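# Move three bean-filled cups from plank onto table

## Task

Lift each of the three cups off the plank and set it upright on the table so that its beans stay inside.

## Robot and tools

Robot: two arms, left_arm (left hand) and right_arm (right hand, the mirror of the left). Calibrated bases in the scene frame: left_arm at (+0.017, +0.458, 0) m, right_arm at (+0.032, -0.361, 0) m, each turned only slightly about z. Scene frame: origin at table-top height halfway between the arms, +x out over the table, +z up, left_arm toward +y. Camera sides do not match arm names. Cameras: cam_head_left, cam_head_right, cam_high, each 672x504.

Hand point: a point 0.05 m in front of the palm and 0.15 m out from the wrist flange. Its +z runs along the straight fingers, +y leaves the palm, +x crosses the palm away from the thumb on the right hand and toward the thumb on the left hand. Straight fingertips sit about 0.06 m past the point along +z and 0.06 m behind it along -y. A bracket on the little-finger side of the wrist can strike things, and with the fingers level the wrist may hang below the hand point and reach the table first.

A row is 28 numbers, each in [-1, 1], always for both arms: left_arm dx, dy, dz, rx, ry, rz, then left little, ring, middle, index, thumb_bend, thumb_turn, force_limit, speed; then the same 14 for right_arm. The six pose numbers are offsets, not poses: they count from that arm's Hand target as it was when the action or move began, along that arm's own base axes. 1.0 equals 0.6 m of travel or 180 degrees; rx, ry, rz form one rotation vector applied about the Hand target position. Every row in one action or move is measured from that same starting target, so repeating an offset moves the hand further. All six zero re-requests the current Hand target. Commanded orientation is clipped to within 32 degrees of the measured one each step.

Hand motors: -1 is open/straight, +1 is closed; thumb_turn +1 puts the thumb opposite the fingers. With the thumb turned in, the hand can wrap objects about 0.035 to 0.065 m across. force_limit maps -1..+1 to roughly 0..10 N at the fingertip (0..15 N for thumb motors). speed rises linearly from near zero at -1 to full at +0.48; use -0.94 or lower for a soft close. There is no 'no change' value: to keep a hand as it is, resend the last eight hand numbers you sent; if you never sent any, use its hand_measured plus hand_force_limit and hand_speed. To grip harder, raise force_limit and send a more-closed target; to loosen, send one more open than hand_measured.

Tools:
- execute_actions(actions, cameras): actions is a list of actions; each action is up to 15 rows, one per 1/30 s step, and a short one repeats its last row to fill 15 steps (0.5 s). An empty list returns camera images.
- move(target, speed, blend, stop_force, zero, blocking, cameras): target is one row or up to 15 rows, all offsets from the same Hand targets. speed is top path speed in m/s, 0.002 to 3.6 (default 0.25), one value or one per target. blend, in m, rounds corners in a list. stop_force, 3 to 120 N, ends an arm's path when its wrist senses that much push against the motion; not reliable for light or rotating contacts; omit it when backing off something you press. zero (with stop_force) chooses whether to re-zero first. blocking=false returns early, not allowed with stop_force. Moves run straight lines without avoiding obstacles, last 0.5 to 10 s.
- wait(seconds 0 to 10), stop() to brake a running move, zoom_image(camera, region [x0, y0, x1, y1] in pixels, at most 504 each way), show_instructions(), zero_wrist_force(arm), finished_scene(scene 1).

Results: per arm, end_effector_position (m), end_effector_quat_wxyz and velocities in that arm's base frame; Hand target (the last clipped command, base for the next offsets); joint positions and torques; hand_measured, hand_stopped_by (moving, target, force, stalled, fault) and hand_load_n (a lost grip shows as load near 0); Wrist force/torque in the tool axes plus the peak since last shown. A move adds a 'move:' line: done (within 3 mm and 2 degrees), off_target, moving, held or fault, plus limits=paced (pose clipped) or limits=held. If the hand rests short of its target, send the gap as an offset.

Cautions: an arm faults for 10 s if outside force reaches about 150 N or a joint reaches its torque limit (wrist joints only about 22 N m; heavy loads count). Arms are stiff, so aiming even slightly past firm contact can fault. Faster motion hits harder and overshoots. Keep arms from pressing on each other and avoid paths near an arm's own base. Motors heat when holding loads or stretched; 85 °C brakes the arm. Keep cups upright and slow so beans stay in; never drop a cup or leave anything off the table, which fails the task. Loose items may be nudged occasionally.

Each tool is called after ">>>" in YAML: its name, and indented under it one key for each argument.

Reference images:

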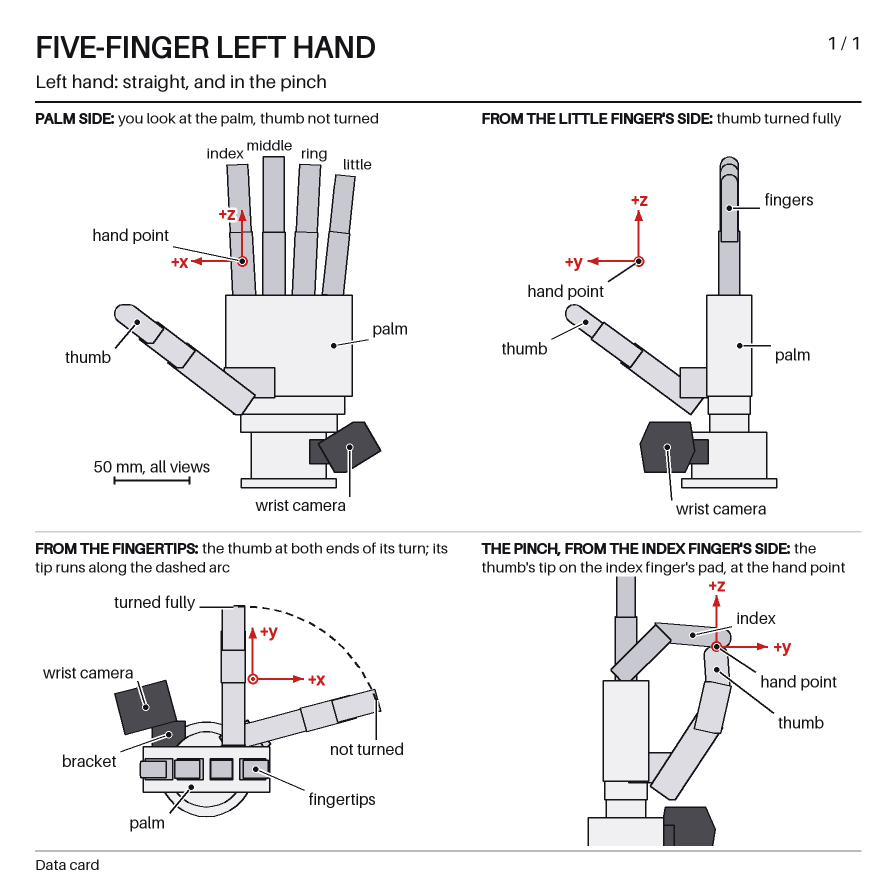

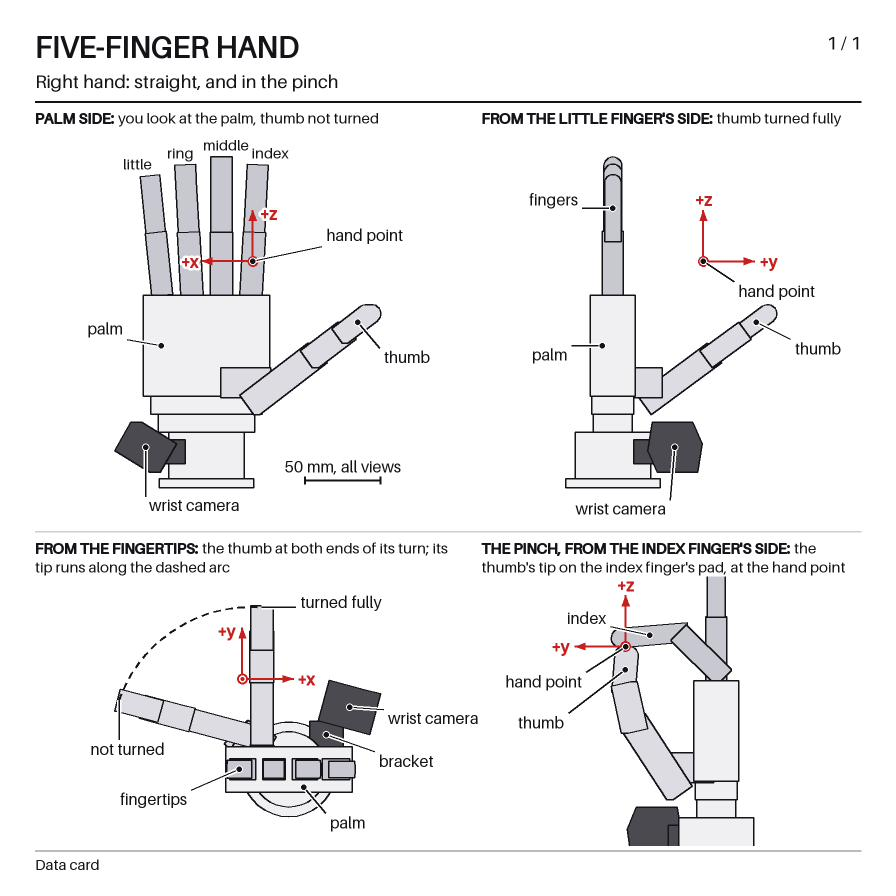

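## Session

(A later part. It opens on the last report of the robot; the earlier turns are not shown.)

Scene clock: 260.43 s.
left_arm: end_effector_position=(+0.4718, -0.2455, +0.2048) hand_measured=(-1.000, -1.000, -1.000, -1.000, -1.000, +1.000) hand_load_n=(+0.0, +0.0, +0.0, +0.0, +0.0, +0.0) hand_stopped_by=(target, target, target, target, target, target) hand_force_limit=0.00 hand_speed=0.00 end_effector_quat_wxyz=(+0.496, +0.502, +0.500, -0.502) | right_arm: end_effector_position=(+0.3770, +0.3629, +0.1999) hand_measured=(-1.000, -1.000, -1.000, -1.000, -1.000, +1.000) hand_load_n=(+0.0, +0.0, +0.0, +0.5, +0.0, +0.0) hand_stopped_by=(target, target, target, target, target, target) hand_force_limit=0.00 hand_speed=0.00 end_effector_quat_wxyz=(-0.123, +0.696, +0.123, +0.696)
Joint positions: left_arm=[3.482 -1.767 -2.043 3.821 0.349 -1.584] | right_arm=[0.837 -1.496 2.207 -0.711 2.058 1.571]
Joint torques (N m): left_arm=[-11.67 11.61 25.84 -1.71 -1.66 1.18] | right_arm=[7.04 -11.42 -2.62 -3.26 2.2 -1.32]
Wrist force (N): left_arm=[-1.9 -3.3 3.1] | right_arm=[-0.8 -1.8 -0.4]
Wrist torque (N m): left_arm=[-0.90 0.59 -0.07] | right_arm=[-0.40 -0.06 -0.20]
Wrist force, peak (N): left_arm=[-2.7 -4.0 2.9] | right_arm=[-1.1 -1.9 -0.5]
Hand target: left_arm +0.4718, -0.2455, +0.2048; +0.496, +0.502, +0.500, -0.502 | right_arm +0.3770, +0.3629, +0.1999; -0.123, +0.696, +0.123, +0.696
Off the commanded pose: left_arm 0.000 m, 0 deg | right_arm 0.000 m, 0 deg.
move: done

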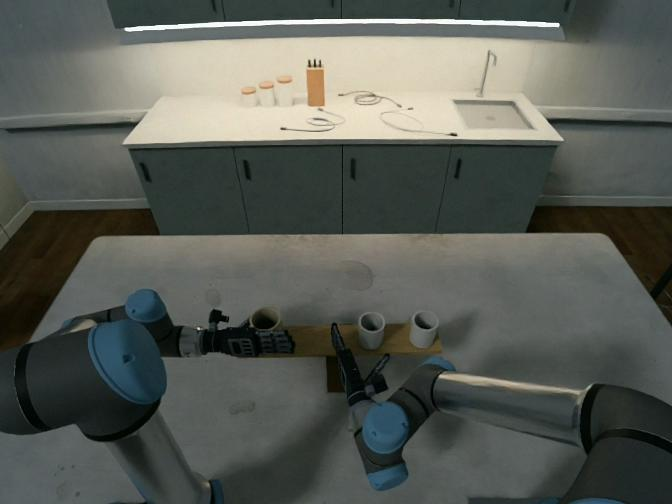

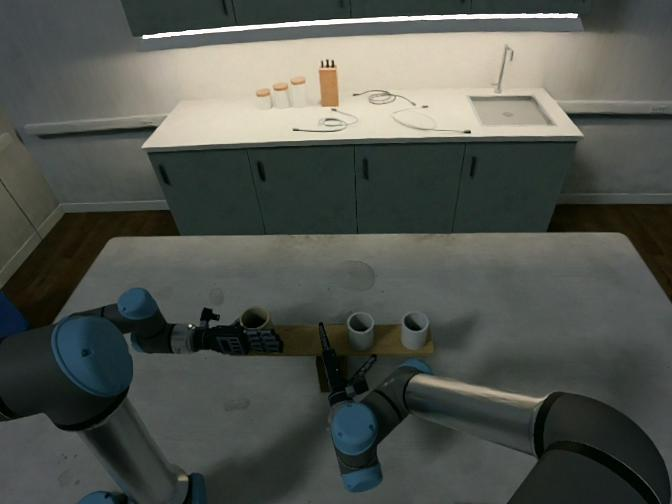

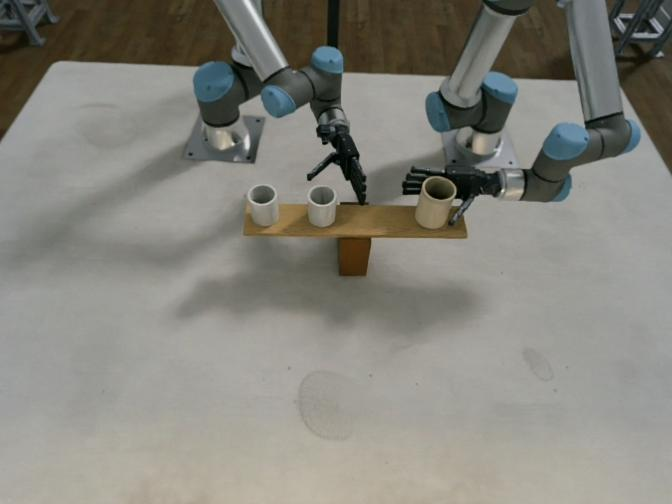

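>>> execute_actions:
  actions:
    - [[0,0,0,0,0,0,-1,-1,-0.7,-0.55,-0.8,1,-0.5,-0.6,0,0,0,0,0,0,-1,-1,-1,-1,-1,1,0,0]]
  cameras: ["all"]

>>> zoom_image:
  camera: "cam_high"
  region: [400, 140, 500, 240]

Scene clock: 266.20 s.
left_arm: end_effector_position=(+0.4718, -0.2455, +0.2048) hand_measured=(-1.000, -1.000, -0.700, -0.550, -0.800, +1.000) hand_load_n=(+0.0, +0.0, +0.0, +0.0, +0.0, +0.0) hand_stopped_by=(target, target, target, target, target, target) hand_force_limit=-0.50 hand_speed=-0.60 end_effector_quat_wxyz=(+0.496, +0.502, +0.500, -0.502) | right_arm: end_effector_position=(+0.3770, +0.3629, +0.1999) hand_measured=(-1.000, -1.000, -1.000, -1.000, -1.000, +1.000) hand_load_n=(+0.0, +0.0, +0.0, +0.0, +0.0, +0.0) hand_stopped_by=(target, target, target, target, target, target) hand_force_limit=0.00 hand_speed=0.00 end_effector_quat_wxyz=(-0.123, +0.696, +0.123, +0.696)
Joint positions: left_arm=[3.482 -1.767 -2.043 3.821 0.349 -1.584] | right_arm=[0.837 -1.496 2.207 -0.711 2.058 1.571]
Joint torques (N m): left_arm=[-9.56 13.61 25.54 -1.2 -0.99 1.14] | right_arm=[8.03 -10.98 -3.32 -3.31 2.03 -1.44]
Wrist force (N): left_arm=[-2.4 -3.0 3.3] | right_arm=[-0.8 -1.4 -0.3]
Wrist torque (N m): left_arm=[-0.91 0.66 -0.11] | right_arm=[-0.33 -0.06 -0.18]
Wrist force, peak (N): left_arm=[-2.5 -3.5 4.1] | right_arm=[-1.0 -1.6 -0.5]
Hand target: left_arm +0.4718, -0.2455, +0.2048; +0.496, +0.502, +0.500, -0.502 | right_arm +0.3770, +0.3629, +0.1999; -0.123, +0.696, +0.123, +0.696
Off the commanded pose: left_arm 0.000 m, 0 deg | right_arm 0.000 m, 0 deg.
Step readings (end_effector_position of left_arm | right_arm):
0: (+0.4718, -0.2455, +0.2048) | (+0.3770, +0.3629, +0.1999)
1: (+0.4718, -0.2455, +0.2048) | (+0.3770, +0.3629, +0.1999)
2: (+0.4718, -0.2455, +0.2048) | (+0.3770, +0.3629, +0.1999)
4: (+0.4718, -0.2455, +0.2048) | (+0.3770, +0.3629, +0.1999)
8: (+0.4718, -0.2455, +0.2048) | (+0.3770, +0.3629, +0.1999)
15: (+0.4718, -0.2455, +0.2048) | (+0.3770, +0.3629, +0.1999)

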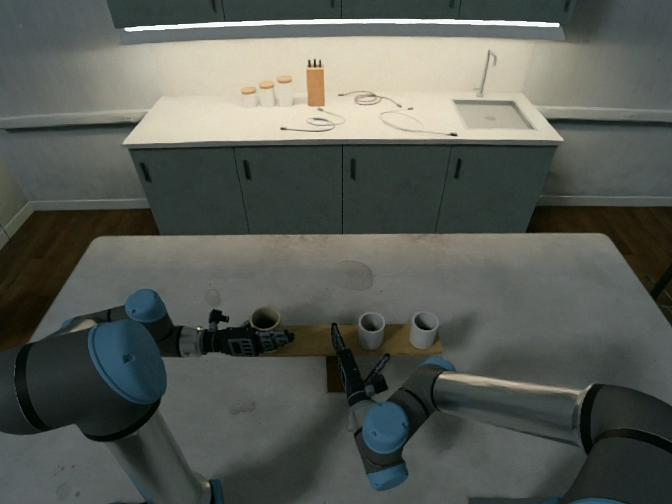

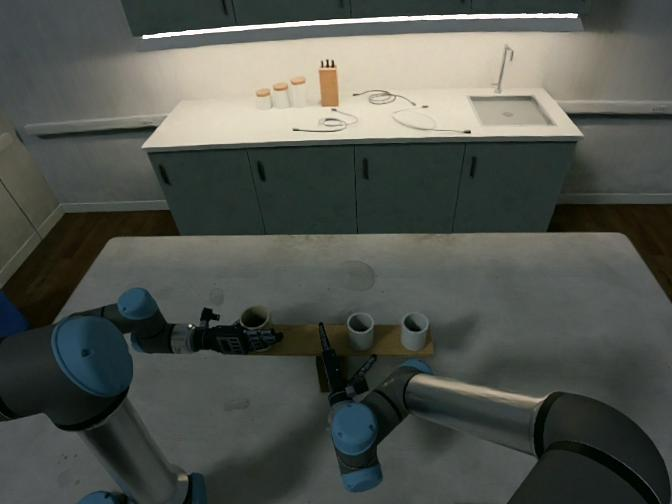

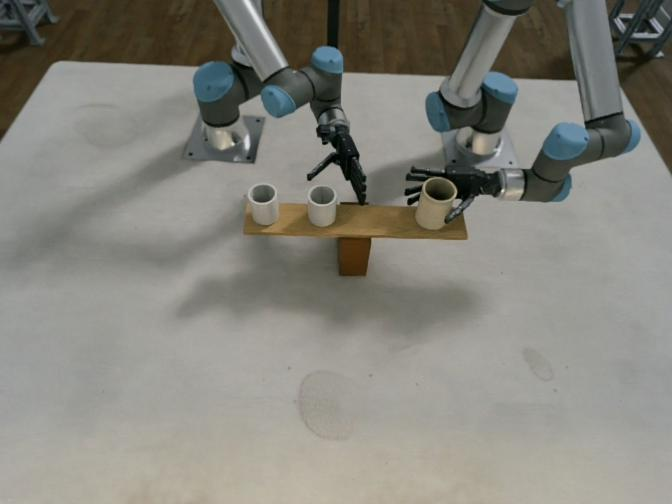

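Scaled by 5.040 from the camera's 672x504 image, which has a finer 960x720 frame.

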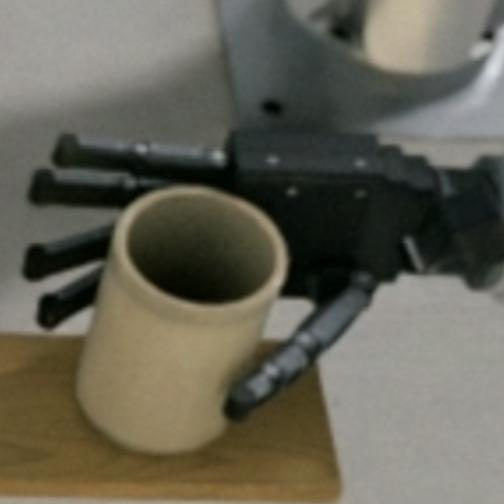

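>>> execute_actions:
  actions:
    - [[0,0,0,0,0,0,-1,-1,0.1,0.1,-0.3,1,-0.5,-0.93,0,0,0,0,0,0,-1,-1,-1,-1,-1,1,0,0]]
  cameras: []

>>> wait:
  seconds: 2
  cameras: ["all"]

>>> zoom_image:
  camera: "cam_high"
  region: [400, 140, 500, 240]

Scene clock: 269.33 s.
left_arm: end_effector_position=(+0.4718, -0.2455, +0.2048) hand_measured=(-1.000, -1.000, -0.412, -0.420, -0.732, +1.000) hand_load_n=(+0.0, +0.0, +3.0, +1.0, +4.5, +0.5) hand_stopped_by=(target, target, force, force, force, target) hand_force_limit=-0.50 hand_speed=-0.93 end_effector_quat_wxyz=(+0.496, +0.502, +0.500, -0.502) | right_arm: end_effector_position=(+0.3770, +0.3629, +0.1999) hand_measured=(-1.000, -1.000, -1.000, -1.000, -1.000, +1.000) hand_load_n=(+0.0, +0.0, -0.5, +0.0, +0.0, +0.0) hand_stopped_by=(target, target, target, target, target, target) hand_force_limit=0.00 hand_speed=0.00 end_effector_quat_wxyz=(-0.123, +0.696, +0.123, +0.696)
Joint positions: left_arm=[3.482 -1.767 -2.043 3.821 0.349 -1.584] | right_arm=[0.837 -1.496 2.207 -0.711 2.058 1.571]
Joint torques (N m): left_arm=[-0.37 14.4 23.2 0.87 0.98 1.15] | right_arm=[7.72 -11.29 -3.16 -3.22 2.27 -1.5]
Wrist force (N): left_arm=[-2.2 -2.6 4.3] | right_arm=[-0.6 -1.3 -0.3]
Wrist torque (N m): left_arm=[-0.88 0.70 -0.10] | right_arm=[-0.32 -0.09 -0.17]
Wrist force, peak (N): left_arm=[-2.2 -3.7 4.7] | right_arm=[-0.9 -1.7 -0.4]
Hand target: left_arm +0.4718, -0.2455, +0.2048; +0.496, +0.502, +0.500, -0.502 | right_arm +0.3770, +0.3629, +0.1999; -0.123, +0.696, +0.123, +0.696
Off the commanded pose: left_arm 0.000 m, 0 deg | right_arm 0.000 m, 0 deg.
Step readings (end_effector_position of left_arm | right_arm):
0: (+0.4718, -0.2455, +0.2048) | (+0.3770, +0.3629, +0.1999)
1: (+0.4718, -0.2455, +0.2048) | (+0.3770, +0.3629, +0.1999)
2: (+0.4718, -0.2455, +0.2048) | (+0.3770, +0.3629, +0.1999)
4: (+0.4718, -0.2455, +0.2048) | (+0.3770, +0.3629, +0.1999)
8: (+0.4718, -0.2455, +0.2048) | (+0.3770, +0.3629, +0.1999)
15: (+0.4718, -0.2455, +0.2048) | (+0.3770, +0.3629, +0.1999)
No camera images: "cameras" was empty.

Scene clock: 271.33 s.
left_arm: end_effector_position=(+0.4718, -0.2455, +0.2048) hand_measured=(-1.000, -1.000, -0.412, -0.420, -0.732, +1.000) hand_load_n=(+0.0, +0.0, +3.0, +1.0, +5.0, +0.5) hand_stopped_by=(target, target, force, force, force, target) hand_force_limit=-0.50 hand_speed=-0.93 end_effector_quat_wxyz=(+0.496, +0.502, +0.500, -0.502) | right_arm: end_effector_position=(+0.3770, +0.3629, +0.1999) hand_measured=(-1.000, -1.000, -1.000, -1.000, -1.000, +1.000) hand_load_n=(+0.0, +0.0, +0.0, +0.0, +0.0, +0.5) hand_stopped_by=(target, target, target, target, target, target) hand_force_limit=0.00 hand_speed=0.00 end_effector_quat_wxyz=(-0.123, +0.696, +0.123, +0.696)
Joint positions: left_arm=[3.482 -1.767 -2.043 3.821 0.349 -1.584] | right_arm=[0.837 -1.496 2.207 -0.711 2.058 1.571]
Joint torques (N m): left_arm=[6.04 14.29 22.17 1.06 -0.76 1.14] | right_arm=[7.83 -11.45 -3.15 -3.01 2.12 -1.26]
Wrist force (N): left_arm=[-1.9 -2.8 4.5] | right_arm=[-0.9 -1.6 -0.2]
Wrist torque (N m): left_arm=[-0.91 0.67 -0.08] | right_arm=[-0.39 -0.06 -0.19]
Wrist force, peak (N): left_arm=[-2.6 -2.8 4.7] | right_arm=[-1.0 -1.7 -0.5]
Hand target: left_arm +0.4718, -0.2455, +0.2048; +0.496, +0.502, +0.500, -0.502 | right_arm +0.3770, +0.3629, +0.1999; -0.123, +0.696, +0.123, +0.696
Off the commanded pose: left_arm 0.000 m, 0 deg | right_arm 0.000 m, 0 deg.
wait: 2.00 s; at rest by 0.17 s

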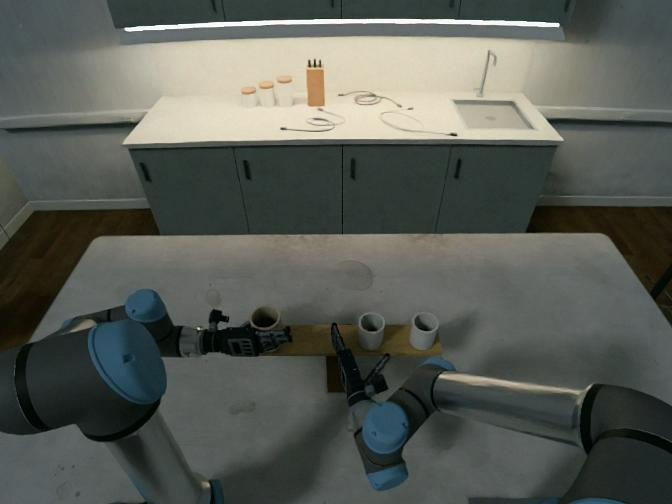

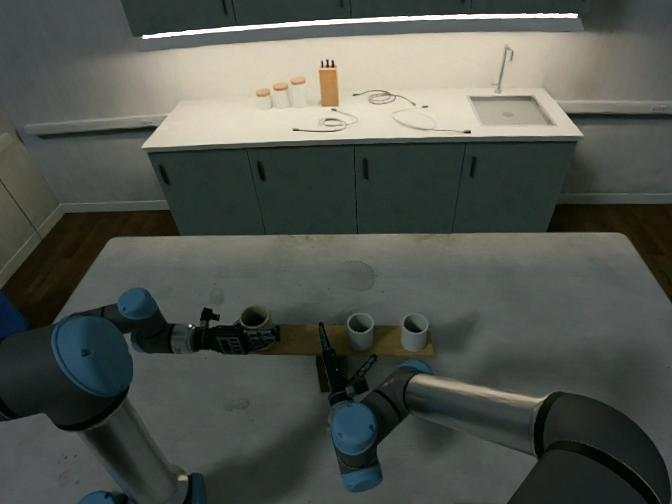

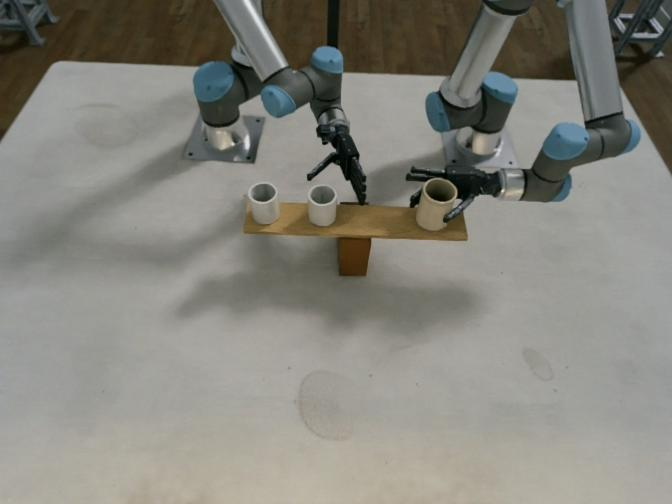

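Scaled by 5.040 from the camera's 672x504 image, which has a finer 960x720 frame.

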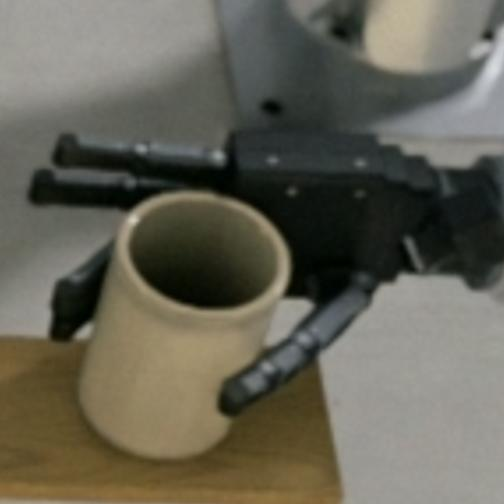

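>>> zoom_image:
  camera: "cam_high"
  region: [230, 160, 490, 290]

>>> zoom_image:
  camera: "cam_head_left"
  region: [220, 280, 470, 405]

Scaled by 1.938 from the camera's 672x504 image, which has a finer 960x720 frame.

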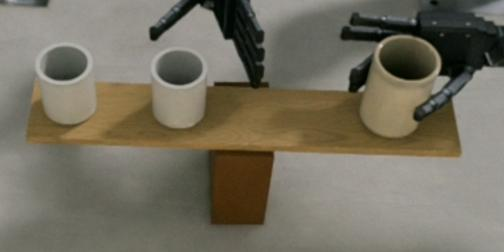

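Scaled by 2.016 from the camera's 672x504 image, which has a finer 960x720 frame.

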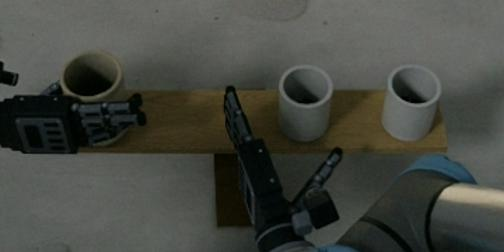

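>>> execute_actions:
  actions:
    - [[0,0,0,0,0,0,-1,-1,0.15,0.15,-0.25,1,-0.05,-0.94,0,0,0,0,0,0,-1,-1,-1,-1,-1,1,0,0]]
  cameras: ["all"]

>>> zoom_image:
  camera: "cam_high"
  region: [230, 150, 490, 290]

>>> zoom_image:
  camera: "cam_high"
  region: [400, 140, 500, 240]

>>> zoom_image:
  camera: "cam_head_left"
  region: [220, 280, 470, 405]

Scene clock: 278.00 s.
left_arm: end_effector_position=(+0.4718, -0.2455, +0.2048) hand_measured=(-1.000, -1.000, -0.402, -0.400, -0.732, +1.000) hand_load_n=(+0.0, +0.0, +2.5, +6.5, +10.5, +0.5) hand_stopped_by=(target, target, force, force, force, target) hand_force_limit=-0.05 hand_speed=-0.94 end_effector_quat_wxyz=(+0.496, +0.502, +0.500, -0.502) | right_arm: end_effector_position=(+0.3770, +0.3629, +0.1999) hand_measured=(-1.000, -1.000, -1.000, -1.000, -1.000, +1.000) hand_load_n=(+0.0, +0.0, +0.0, +0.0, +0.0, +0.0) hand_stopped_by=(target, target, target, target, target, target) hand_force_limit=0.00 hand_speed=0.00 end_effector_quat_wxyz=(-0.123, +0.696, +0.123, +0.696)
Joint positions: left_arm=[3.482 -1.767 -2.043 3.821 0.349 -1.584] | right_arm=[0.837 -1.496 2.207 -0.711 2.058 1.571]
Joint torques (N m): left_arm=[7.57 14.97 19.29 1 -1.69 1.18] | right_arm=[8.23 -11.74 -3.49 -3.16 1.94 -1.43]
Wrist force (N): left_arm=[-1.8 -3.0 3.9] | right_arm=[-0.9 -1.7 -0.4]
Wrist torque (N m): left_arm=[-0.92 0.63 -0.14] | right_arm=[-0.37 -0.04 -0.20]
Wrist force, peak (N): left_arm=[-2.5 -3.6 4.8] | right_arm=[-0.8 -1.8 -0.5]
Hand target: left_arm +0.4718, -0.2455, +0.2048; +0.496, +0.502, +0.500, -0.502 | right_arm +0.3770, +0.3629, +0.1999; -0.123, +0.696, +0.123, +0.696
Off the commanded pose: left_arm 0.000 m, 0 deg | right_arm 0.000 m, 0 deg.
Step readings (end_effector_position of left_arm | right_arm):
0: (+0.4718, -0.2455, +0.2048) | (+0.3770, +0.3629, +0.1999)
1: (+0.4718, -0.2455, +0.2048) | (+0.3770, +0.3629, +0.1999)
2: (+0.4718, -0.2455, +0.2048) | (+0.3770, +0.3629, +0.1999)
4: (+0.4718, -0.2455, +0.2048) | (+0.3770, +0.3629, +0.1999)
8: (+0.4718, -0.2455, +0.2048) | (+0.3770, +0.3629, +0.1999)
15: (+0.4718, -0.2455, +0.2048) | (+0.3770, +0.3629, +0.1999)

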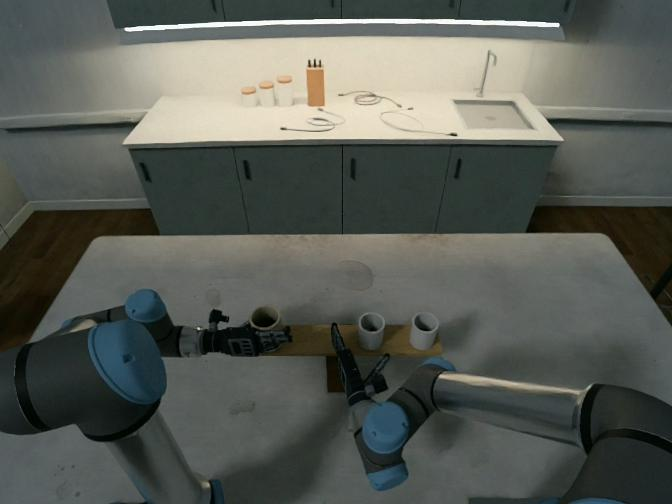

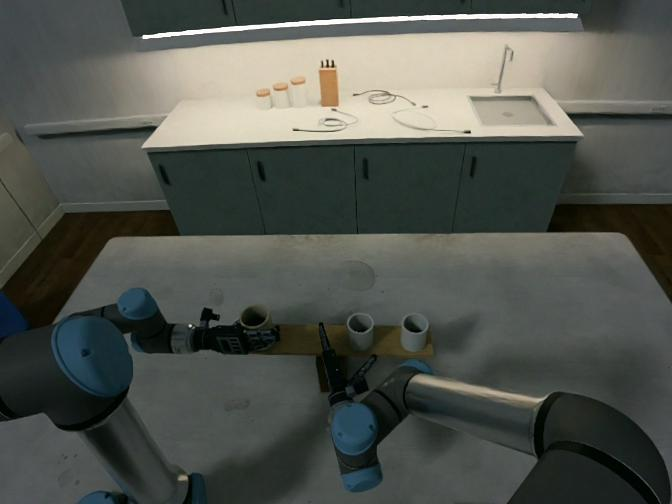

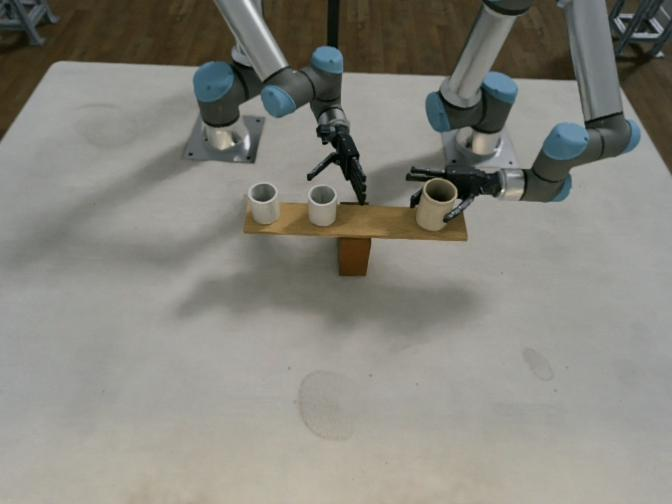

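Scaled by 1.938 from the camera's 672x504 image, which has a finer 960x720 frame.

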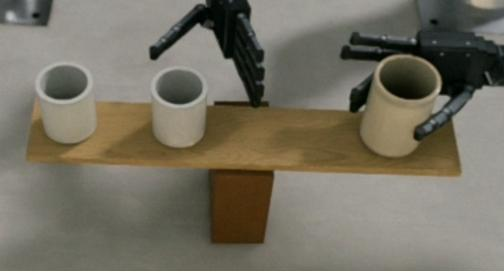

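Scaled by 5.040 from the camera's 672x504 image, which has a finer 960x720 frame.

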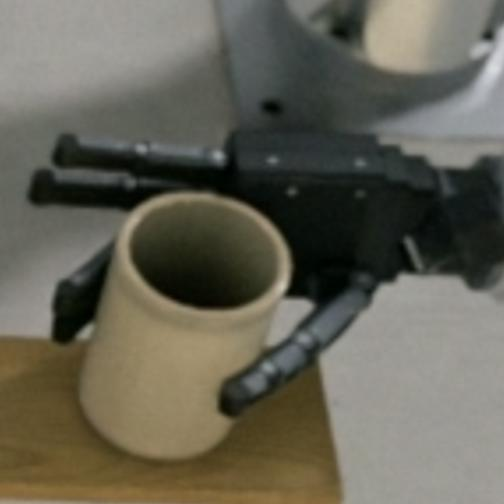

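Scaled by 2.016 from the camera's 672x504 image, which has a finer 960x720 frame.

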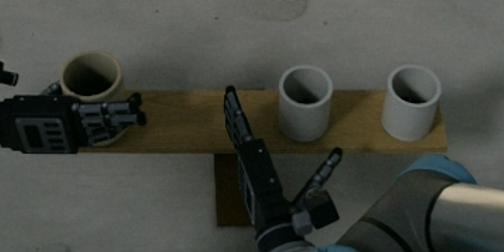

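>>> move:
  target: [0,0,0,0,0,0,-1,-1,0.15,0.15,-0.25,1,-0.05,-0.94,0.1277,-0.0423,0,0,0,0,-1,-1,-1,-1,-1,1,0,0]
  speed: 0.06
  stop_force: 5
  cameras: ["all"]

>>> zoom_image:
  camera: "cam_high"
  region: [230, 140, 390, 260]

>>> zoom_image:
  camera: "cam_head_right"
  region: [300, 280, 440, 390]

Scene clock: 286.00 s.
left_arm: end_effector_position=(+0.4718, -0.2455, +0.2048) hand_measured=(-1.000, -1.000, -0.402, -0.400, -0.732, +1.000) hand_load_n=(+0.0, +0.0, +2.5, +6.0, +10.0, +0.5) hand_stopped_by=(target, target, force, force, force, target) hand_force_limit=-0.05 hand_speed=-0.94 end_effector_quat_wxyz=(+0.496, +0.502, +0.500, -0.502) | right_arm: end_effector_position=(+0.4537, +0.3376, +0.1999) hand_measured=(-1.000, -1.000, -1.000, -1.000, -1.000, +1.000) hand_load_n=(+0.0, +0.0, +0.0, +0.0, +0.0, +0.0) hand_stopped_by=(target, target, target, target, target, target) hand_force_limit=0.00 hand_speed=0.00 end_effector_quat_wxyz=(-0.123, +0.696, +0.123, +0.696)
Joint positions: left_arm=[3.482 -1.767 -2.043 3.821 0.349 -1.584] | right_arm=[0.628 -1.469 2.177 -0.708 1.849 1.571]
Joint torques (N m): left_arm=[6.99 16.4 15.07 0.92 -1.64 0.8] | right_arm=[-5.83 -13.04 -33.81 0.25 -2.4 1.55]
Wrist force (N): left_arm=[-1.9 -3.1 4.0] | right_arm=[-0.6 -1.5 -0.3]
Wrist torque (N m): left_arm=[-0.94 0.64 -0.14] | right_arm=[-0.35 -0.08 -0.20]
Wrist force, peak (N): left_arm=[-1.6 -3.2 4.2] | right_arm=[-0.5 -3.5 -1.8]
Hand target: left_arm +0.4718, -0.2455, +0.2048; +0.496, +0.502, +0.500, -0.502 | right_arm +0.4537, +0.3376, +0.1999; -0.123, +0.696, +0.123, +0.696
Off the commanded pose: left_arm 0.000 m, 0 deg | right_arm 0.000 m, 0 deg.
move: done

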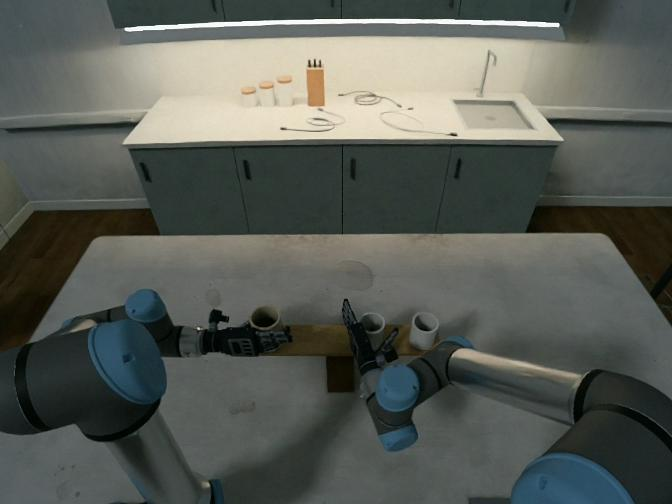

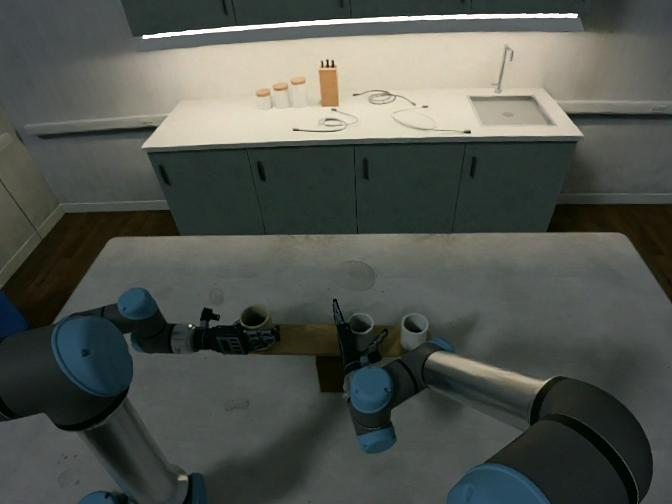

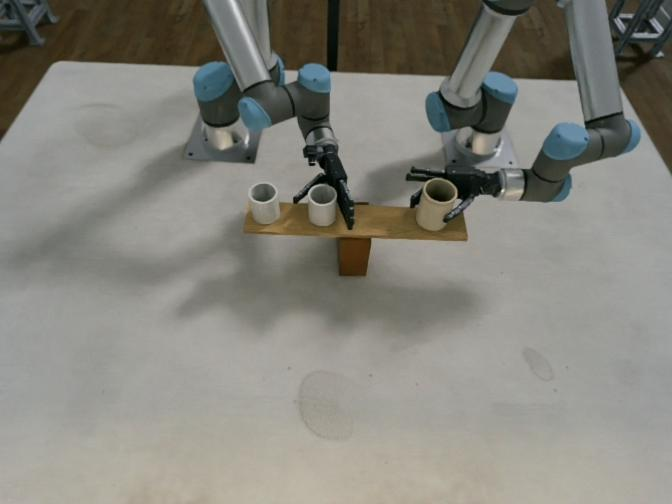

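Scaled by 3.150 from the camera's 672x504 image, which has a finer 960x720 frame.

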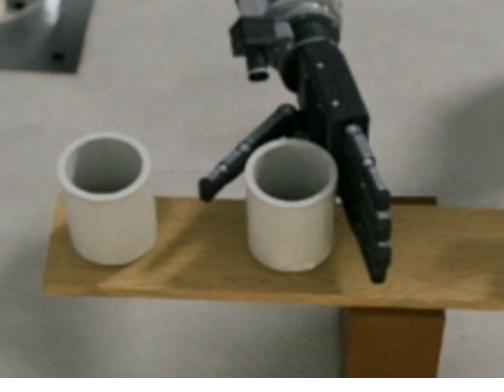

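Scaled by 3.600 from the camera's 672x504 image, which has a finer 960x720 frame.

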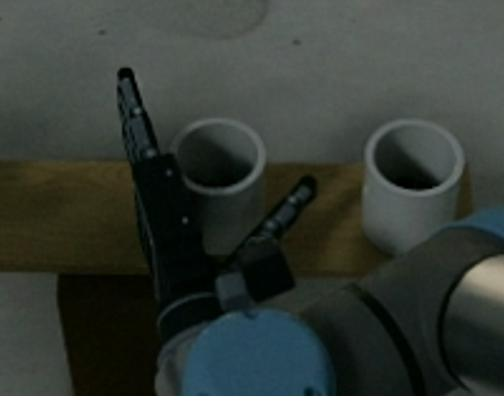

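>>> execute_actions:
  actions:
    - [[0,0,0,0,0,0,-1,-1,0.15,0.15,-0.25,1,-0.05,-0.94,0,0,0,0,0,0,-1,-1,-0.6,-0.5,-0.7,1,-0.5,-0.6]]
    - [[0,0,0,0,0,0,-1,-1,0.15,0.15,-0.25,1,-0.05,-0.94,0,0,0,0,0,0,-1,-1,0.2,0.2,-0.2,1,-0.5,-0.93]]
  cameras: []

>>> wait:
  seconds: 0.5
  cameras: ["all"]

>>> zoom_image:
  camera: "cam_high"
  region: [230, 140, 390, 260]

>>> zoom_image:
  camera: "cam_high"
  region: [230, 150, 490, 290]

Scene clock: 291.37 s.
left_arm: end_effector_position=(+0.4718, -0.2455, +0.2048) hand_measured=(-1.000, -1.000, -0.402, -0.400, -0.732, +1.000) hand_load_n=(+0.0, +0.0, +2.5, +6.0, +10.5, +0.5) hand_stopped_by=(target, target, force, force, force, target) hand_force_limit=-0.05 hand_speed=-0.94 end_effector_quat_wxyz=(+0.496, +0.502, +0.500, -0.502) | right_arm: end_effector_position=(+0.4537, +0.3376, +0.1999) hand_measured=(-1.000, -1.000, -0.220, -0.234, -0.608, +1.000) hand_load_n=(+0.0, +0.0, +2.5, +2.0, +5.0, +0.5) hand_stopped_by=(target, target, force, force, force, target) hand_force_limit=-0.50 hand_speed=-0.93 end_effector_quat_wxyz=(-0.123, +0.696, +0.123, +0.696)
Joint positions: left_arm=[3.482 -1.767 -2.043 3.821 0.349 -1.584] | right_arm=[0.628 -1.469 2.177 -0.708 1.849 1.571]
Joint torques (N m): left_arm=[6.83 18.01 10.75 0.84 -1.67 0.66] | right_arm=[-5.76 -12.95 -33.13 0.05 0.56 1.4]
Wrist force (N): left_arm=[-1.8 -2.9 3.8] | right_arm=[-0.9 -1.6 -0.3]
Wrist torque (N m): left_arm=[-0.90 0.62 -0.14] | right_arm=[-0.37 -0.07 -0.17]
Wrist force, peak (N): left_arm=[-1.8 -3.0 4.3] | right_arm=[-1.0 -2.4 0.0]
Hand target: left_arm +0.4718, -0.2455, +0.2048; +0.496, +0.502, +0.500, -0.502 | right_arm +0.4537, +0.3376, +0.1999; -0.123, +0.696, +0.123, +0.696
Off the commanded pose: left_arm 0.000 m, 0 deg | right_arm 0.000 m, 0 deg.
Step readings (end_effector_position of left_arm | right_arm):
0: (+0.4718, -0.2455, +0.2048) | (+0.4537, +0.3376, +0.1999)
1: (+0.4718, -0.2455, +0.2048) | (+0.4537, +0.3376, +0.1999)
2: (+0.4718, -0.2455, +0.2048) | (+0.4537, +0.3376, +0.1999)
4: (+0.4718, -0.2455, +0.2048) | (+0.4537, +0.3376, +0.1999)
8: (+0.4718, -0.2455, +0.2048) | (+0.4537, +0.3376, +0.1999)
15: (+0.4718, -0.2455, +0.2048) | (+0.4537, +0.3376, +0.1999)
16: (+0.4718, -0.2455, +0.2048) | (+0.4537, +0.3376, +0.1999)
17: (+0.4718, -0.2455, +0.2048) | (+0.4537, +0.3376, +0.1999)
19: (+0.4718, -0.2455, +0.2048) | (+0.4537, +0.3376, +0.1999)
23: (+0.4718, -0.2455, +0.2048) | (+0.4537, +0.3376, +0.1999)
30: (+0.4718, -0.2455, +0.2048) | (+0.4537, +0.3376, +0.1999)
No camera images: "cameras" was empty.

Scene clock: 291.87 s.
left_arm: end_effector_position=(+0.4718, -0.2455, +0.2048) hand_measured=(-1.000, -1.000, -0.402, -0.400, -0.732, +1.000) hand_load_n=(+0.0, +0.0, +2.5, +6.0, +10.5, +0.5) hand_stopped_by=(target, target, force, force, force, target) hand_force_limit=-0.05 hand_speed=-0.94 end_effector_quat_wxyz=(+0.496, +0.502, +0.500, -0.502) | right_arm: end_effector_position=(+0.4537, +0.3376, +0.1999) hand_measured=(-1.000, -1.000, -0.220, -0.234, -0.608, +1.000) hand_load_n=(+0.0, +0.0, +2.5, +2.0, +5.0, +0.5) hand_stopped_by=(target, target, force, force, force, target) hand_force_limit=-0.50 hand_speed=-0.93 end_effector_quat_wxyz=(-0.123, +0.696, +0.123, +0.696)
Joint positions: left_arm=[3.482 -1.767 -2.043 3.821 0.349 -1.584] | right_arm=[0.628 -1.469 2.177 -0.708 1.849 1.571]
Joint torques (N m): left_arm=[6.71 16.9 10.84 0.76 -1.57 0.85] | right_arm=[-5.24 -14.1 -32.55 -0.14 0.67 1.44]
Wrist force (N): left_arm=[-1.8 -3.0 4.0] | right_arm=[-0.9 -1.5 -0.4]
Wrist torque (N m): left_arm=[-0.92 0.61 -0.13] | right_arm=[-0.34 -0.06 -0.17]
Wrist force, peak (N): left_arm=[-1.8 -3.0 4.0] | right_arm=[-1.2 -1.7 -0.7]
Hand target: left_arm +0.4718, -0.2455, +0.2048; +0.496, +0.502, +0.500, -0.502 | right_arm +0.4537, +0.3376, +0.1999; -0.123, +0.696, +0.123, +0.696
Off the commanded pose: left_arm 0.000 m, 0 deg | right_arm 0.000 m, 0 deg.
wait: 0.50 s; at rest by 0.17 s

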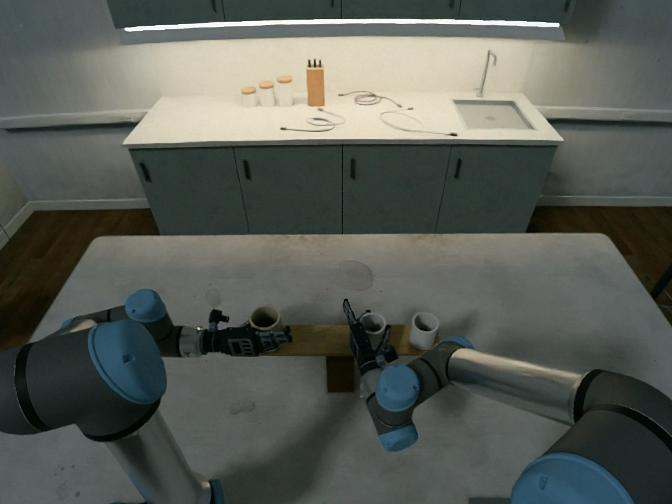

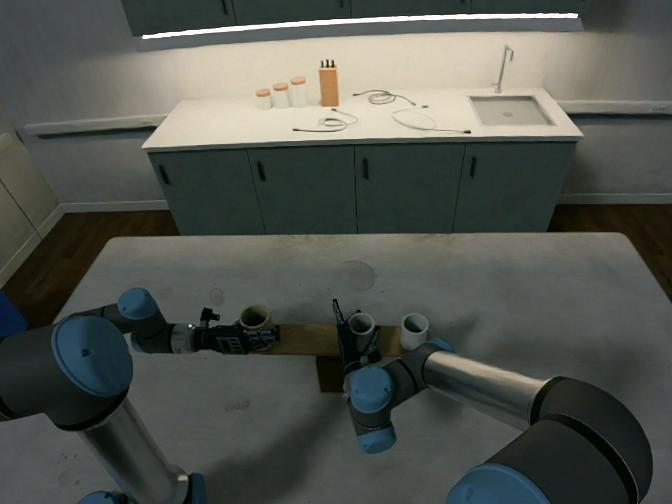

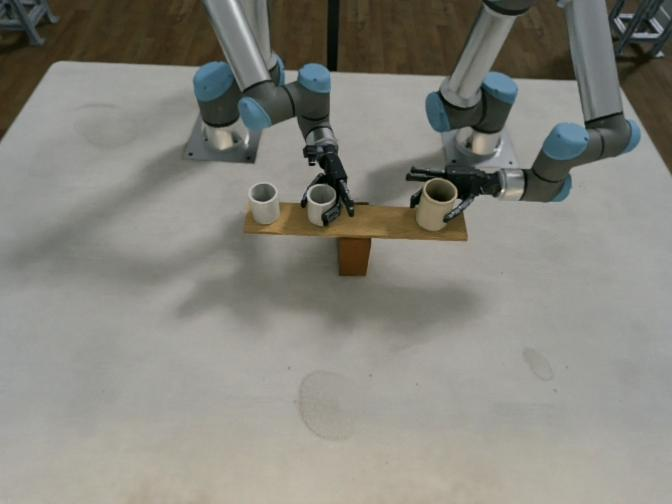

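Scaled by 3.150 from the camera's 672x504 image, which has a finer 960x720 frame.

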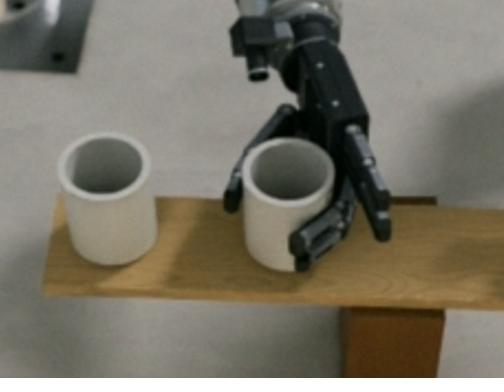

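Scaled by 1.938 from the camera's 672x504 image, which has a finer 960x720 frame.

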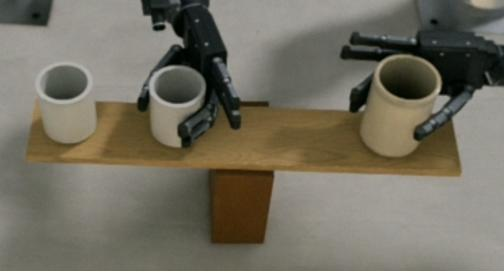

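>>> execute_actions:
  actions:
    - [[0,0,0,0,0,0,-1,-1,0.15,0.15,-0.25,1,-0.05,-0.94,0,0,0,0,0,0,-1,-1,0.25,0.25,-0.15,1,-0.05,-0.94]]
  cameras: []

>>> move:
  target: [0,0,0,0,0,0,-1,-1,0.15,0.15,-0.25,1,-0.05,-0.94,0,0,0.05,0,0,0,-1,-1,0.25,0.25,-0.15,1,-0.05,-0.94]
  speed: 0.04
  cameras: ["all"]

>>> zoom_image:
  camera: "cam_high"
  region: [230, 150, 490, 290]

Scene clock: 302.53 s.
left_arm: end_effector_position=(+0.4718, -0.2455, +0.2048) hand_measured=(-1.000, -1.000, -0.402, -0.400, -0.732, +1.000) hand_load_n=(+0.0, +0.0, +2.5, +6.5, +10.5, +0.5) hand_stopped_by=(target, target, force, force, force, target) hand_force_limit=-0.05 hand_speed=-0.94 end_effector_quat_wxyz=(+0.496, +0.502, +0.500, -0.502) | right_arm: end_effector_position=(+0.4537, +0.3376, +0.1999) hand_measured=(-1.000, -1.000, -0.206, -0.212, -0.608, +1.000) hand_load_n=(+0.0, +0.0, +4.0, +5.0, +9.5, +0.0) hand_stopped_by=(target, target, force, force, force, target) hand_force_limit=-0.05 hand_speed=-0.94 end_effector_quat_wxyz=(-0.123, +0.696, +0.123, +0.696)
Joint positions: left_arm=[3.482 -1.767 -2.043 3.821 0.349 -1.584] | right_arm=[0.628 -1.469 2.177 -0.708 1.849 1.571]
Joint torques (N m): left_arm=[7.21 18.14 7.99 0.94 -1.48 0.64] | right_arm=[-6.54 -15.5 -30.4 -0.57 0.45 1.38]
Wrist force (N): left_arm=[-1.7 -3.0 4.0] | right_arm=[-1.5 -1.4 -0.6]
Wrist torque (N m): left_arm=[-0.93 0.62 -0.13] | right_arm=[-0.32 -0.02 -0.18]
Wrist force, peak (N): left_arm=[-2.1 -2.9 4.2] | right_arm=[-1.8 -1.8 -0.3]
Hand target: left_arm +0.4718, -0.2455, +0.2048; +0.496, +0.502, +0.500, -0.502 | right_arm +0.4537, +0.3376, +0.1999; -0.123, +0.696, +0.123, +0.696
Off the commanded pose: left_arm 0.000 m, 0 deg | right_arm 0.000 m, 0 deg.
Step readings (end_effector_position of left_arm | right_arm):
0: (+0.4718, -0.2455, +0.2048) | (+0.4537, +0.3376, +0.1999)
1: (+0.4718, -0.2455, +0.2048) | (+0.4537, +0.3376, +0.1999)
2: (+0.4718, -0.2455, +0.2048) | (+0.4537, +0.3376, +0.1999)
4: (+0.4718, -0.2455, +0.2048) | (+0.4537, +0.3376, +0.1999)
8: (+0.4718, -0.2455, +0.2048) | (+0.4537, +0.3376, +0.1999)
15: (+0.4718, -0.2455, +0.2048) | (+0.4537, +0.3376, +0.1999)
No camera images: "cameras" was empty.

Scene clock: 303.73 s.
left_arm: end_effector_position=(+0.4718, -0.2455, +0.2048) hand_measured=(-1.000, -1.000, -0.402, -0.400, -0.732, +1.000) hand_load_n=(+0.0, +0.0, +2.0, +6.0, +10.5, +0.5) hand_stopped_by=(target, target, force, force, force, target) hand_force_limit=-0.05 hand_speed=-0.94 end_effector_quat_wxyz=(+0.496, +0.502, +0.500, -0.502) | right_arm: end_effector_position=(+0.4537, +0.3376, +0.2298) hand_measured=(-1.000, -1.000, -0.206, -0.212, -0.608, +1.000) hand_load_n=(+0.0, +0.0, +4.0, +5.0, +9.5, +0.0) hand_stopped_by=(target, target, force, force, force, target) hand_force_limit=-0.05 hand_speed=-0.94 end_effector_quat_wxyz=(-0.123, +0.696, +0.123, +0.696)
Joint positions: left_arm=[3.482 -1.767 -2.043 3.821 0.349 -1.584] | right_arm=[0.628 -1.521 2.137 -0.617 1.849 1.571]
Joint torques (N m): left_arm=[7.14 18.57 7.9 0.88 -1.64 0.69] | right_arm=[-4.09 -35.9 -38.98 0.03 0.41 1.66]
Wrist force (N): left_arm=[-1.8 -2.9 3.9] | right_arm=[-2.7 -1.4 -0.4]
Wrist torque (N m): left_arm=[-0.92 0.63 -0.14] | right_arm=[-0.32 -0.04 -0.21]
Wrist force, peak (N): left_arm=[-1.8 -3.1 4.1] | right_arm=[-3.1 -1.5 -0.5]
Hand target: left_arm +0.4718, -0.2455, +0.2048; +0.496, +0.502, +0.500, -0.502 | right_arm +0.4537, +0.3376, +0.2299; -0.123, +0.696, +0.123, +0.696
Off the commanded pose: left_arm 0.000 m, 0 deg | right_arm 0.000 m, 0 deg.
move: done

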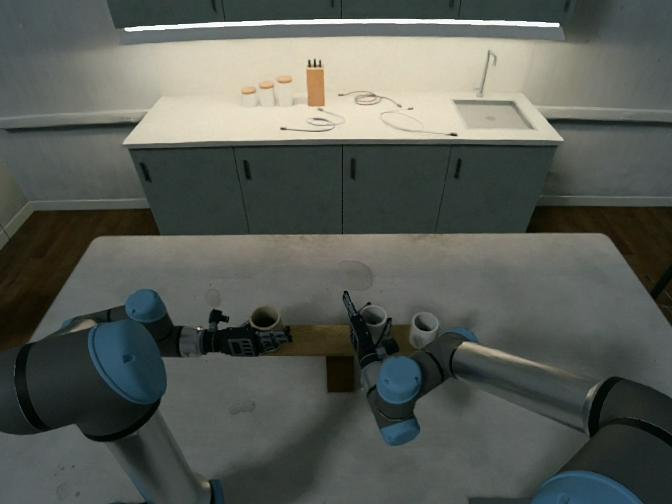

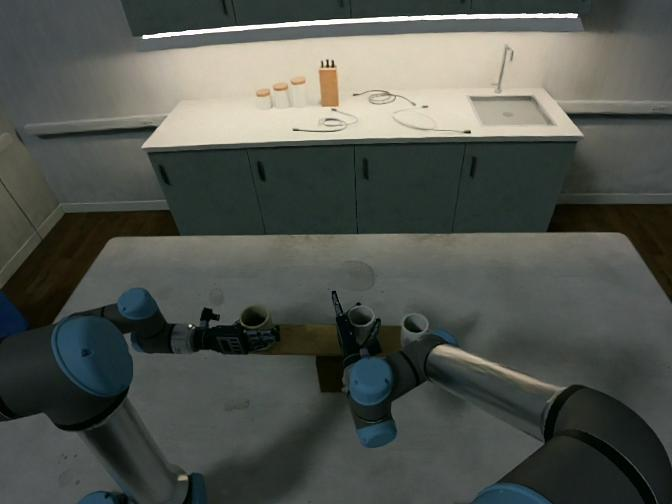

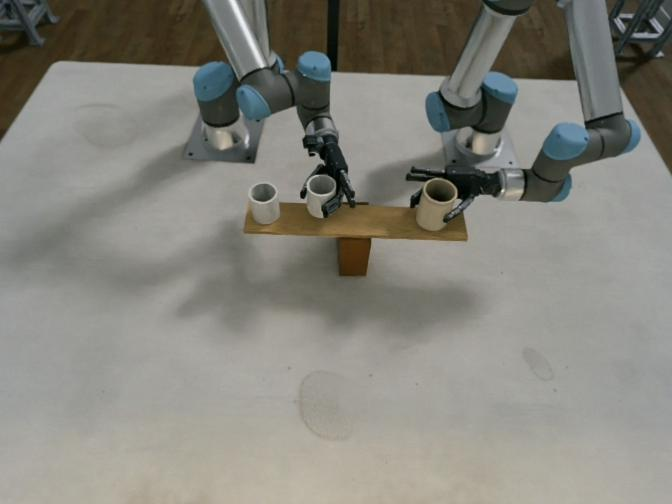

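Scaled by 1.938 from the camera's 672x504 image, which has a finer 960x720 frame.

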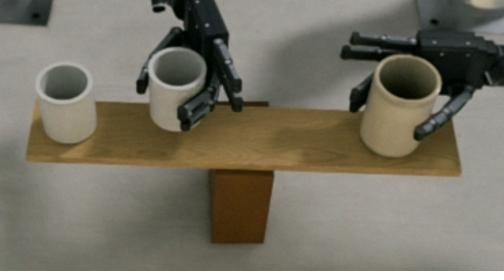

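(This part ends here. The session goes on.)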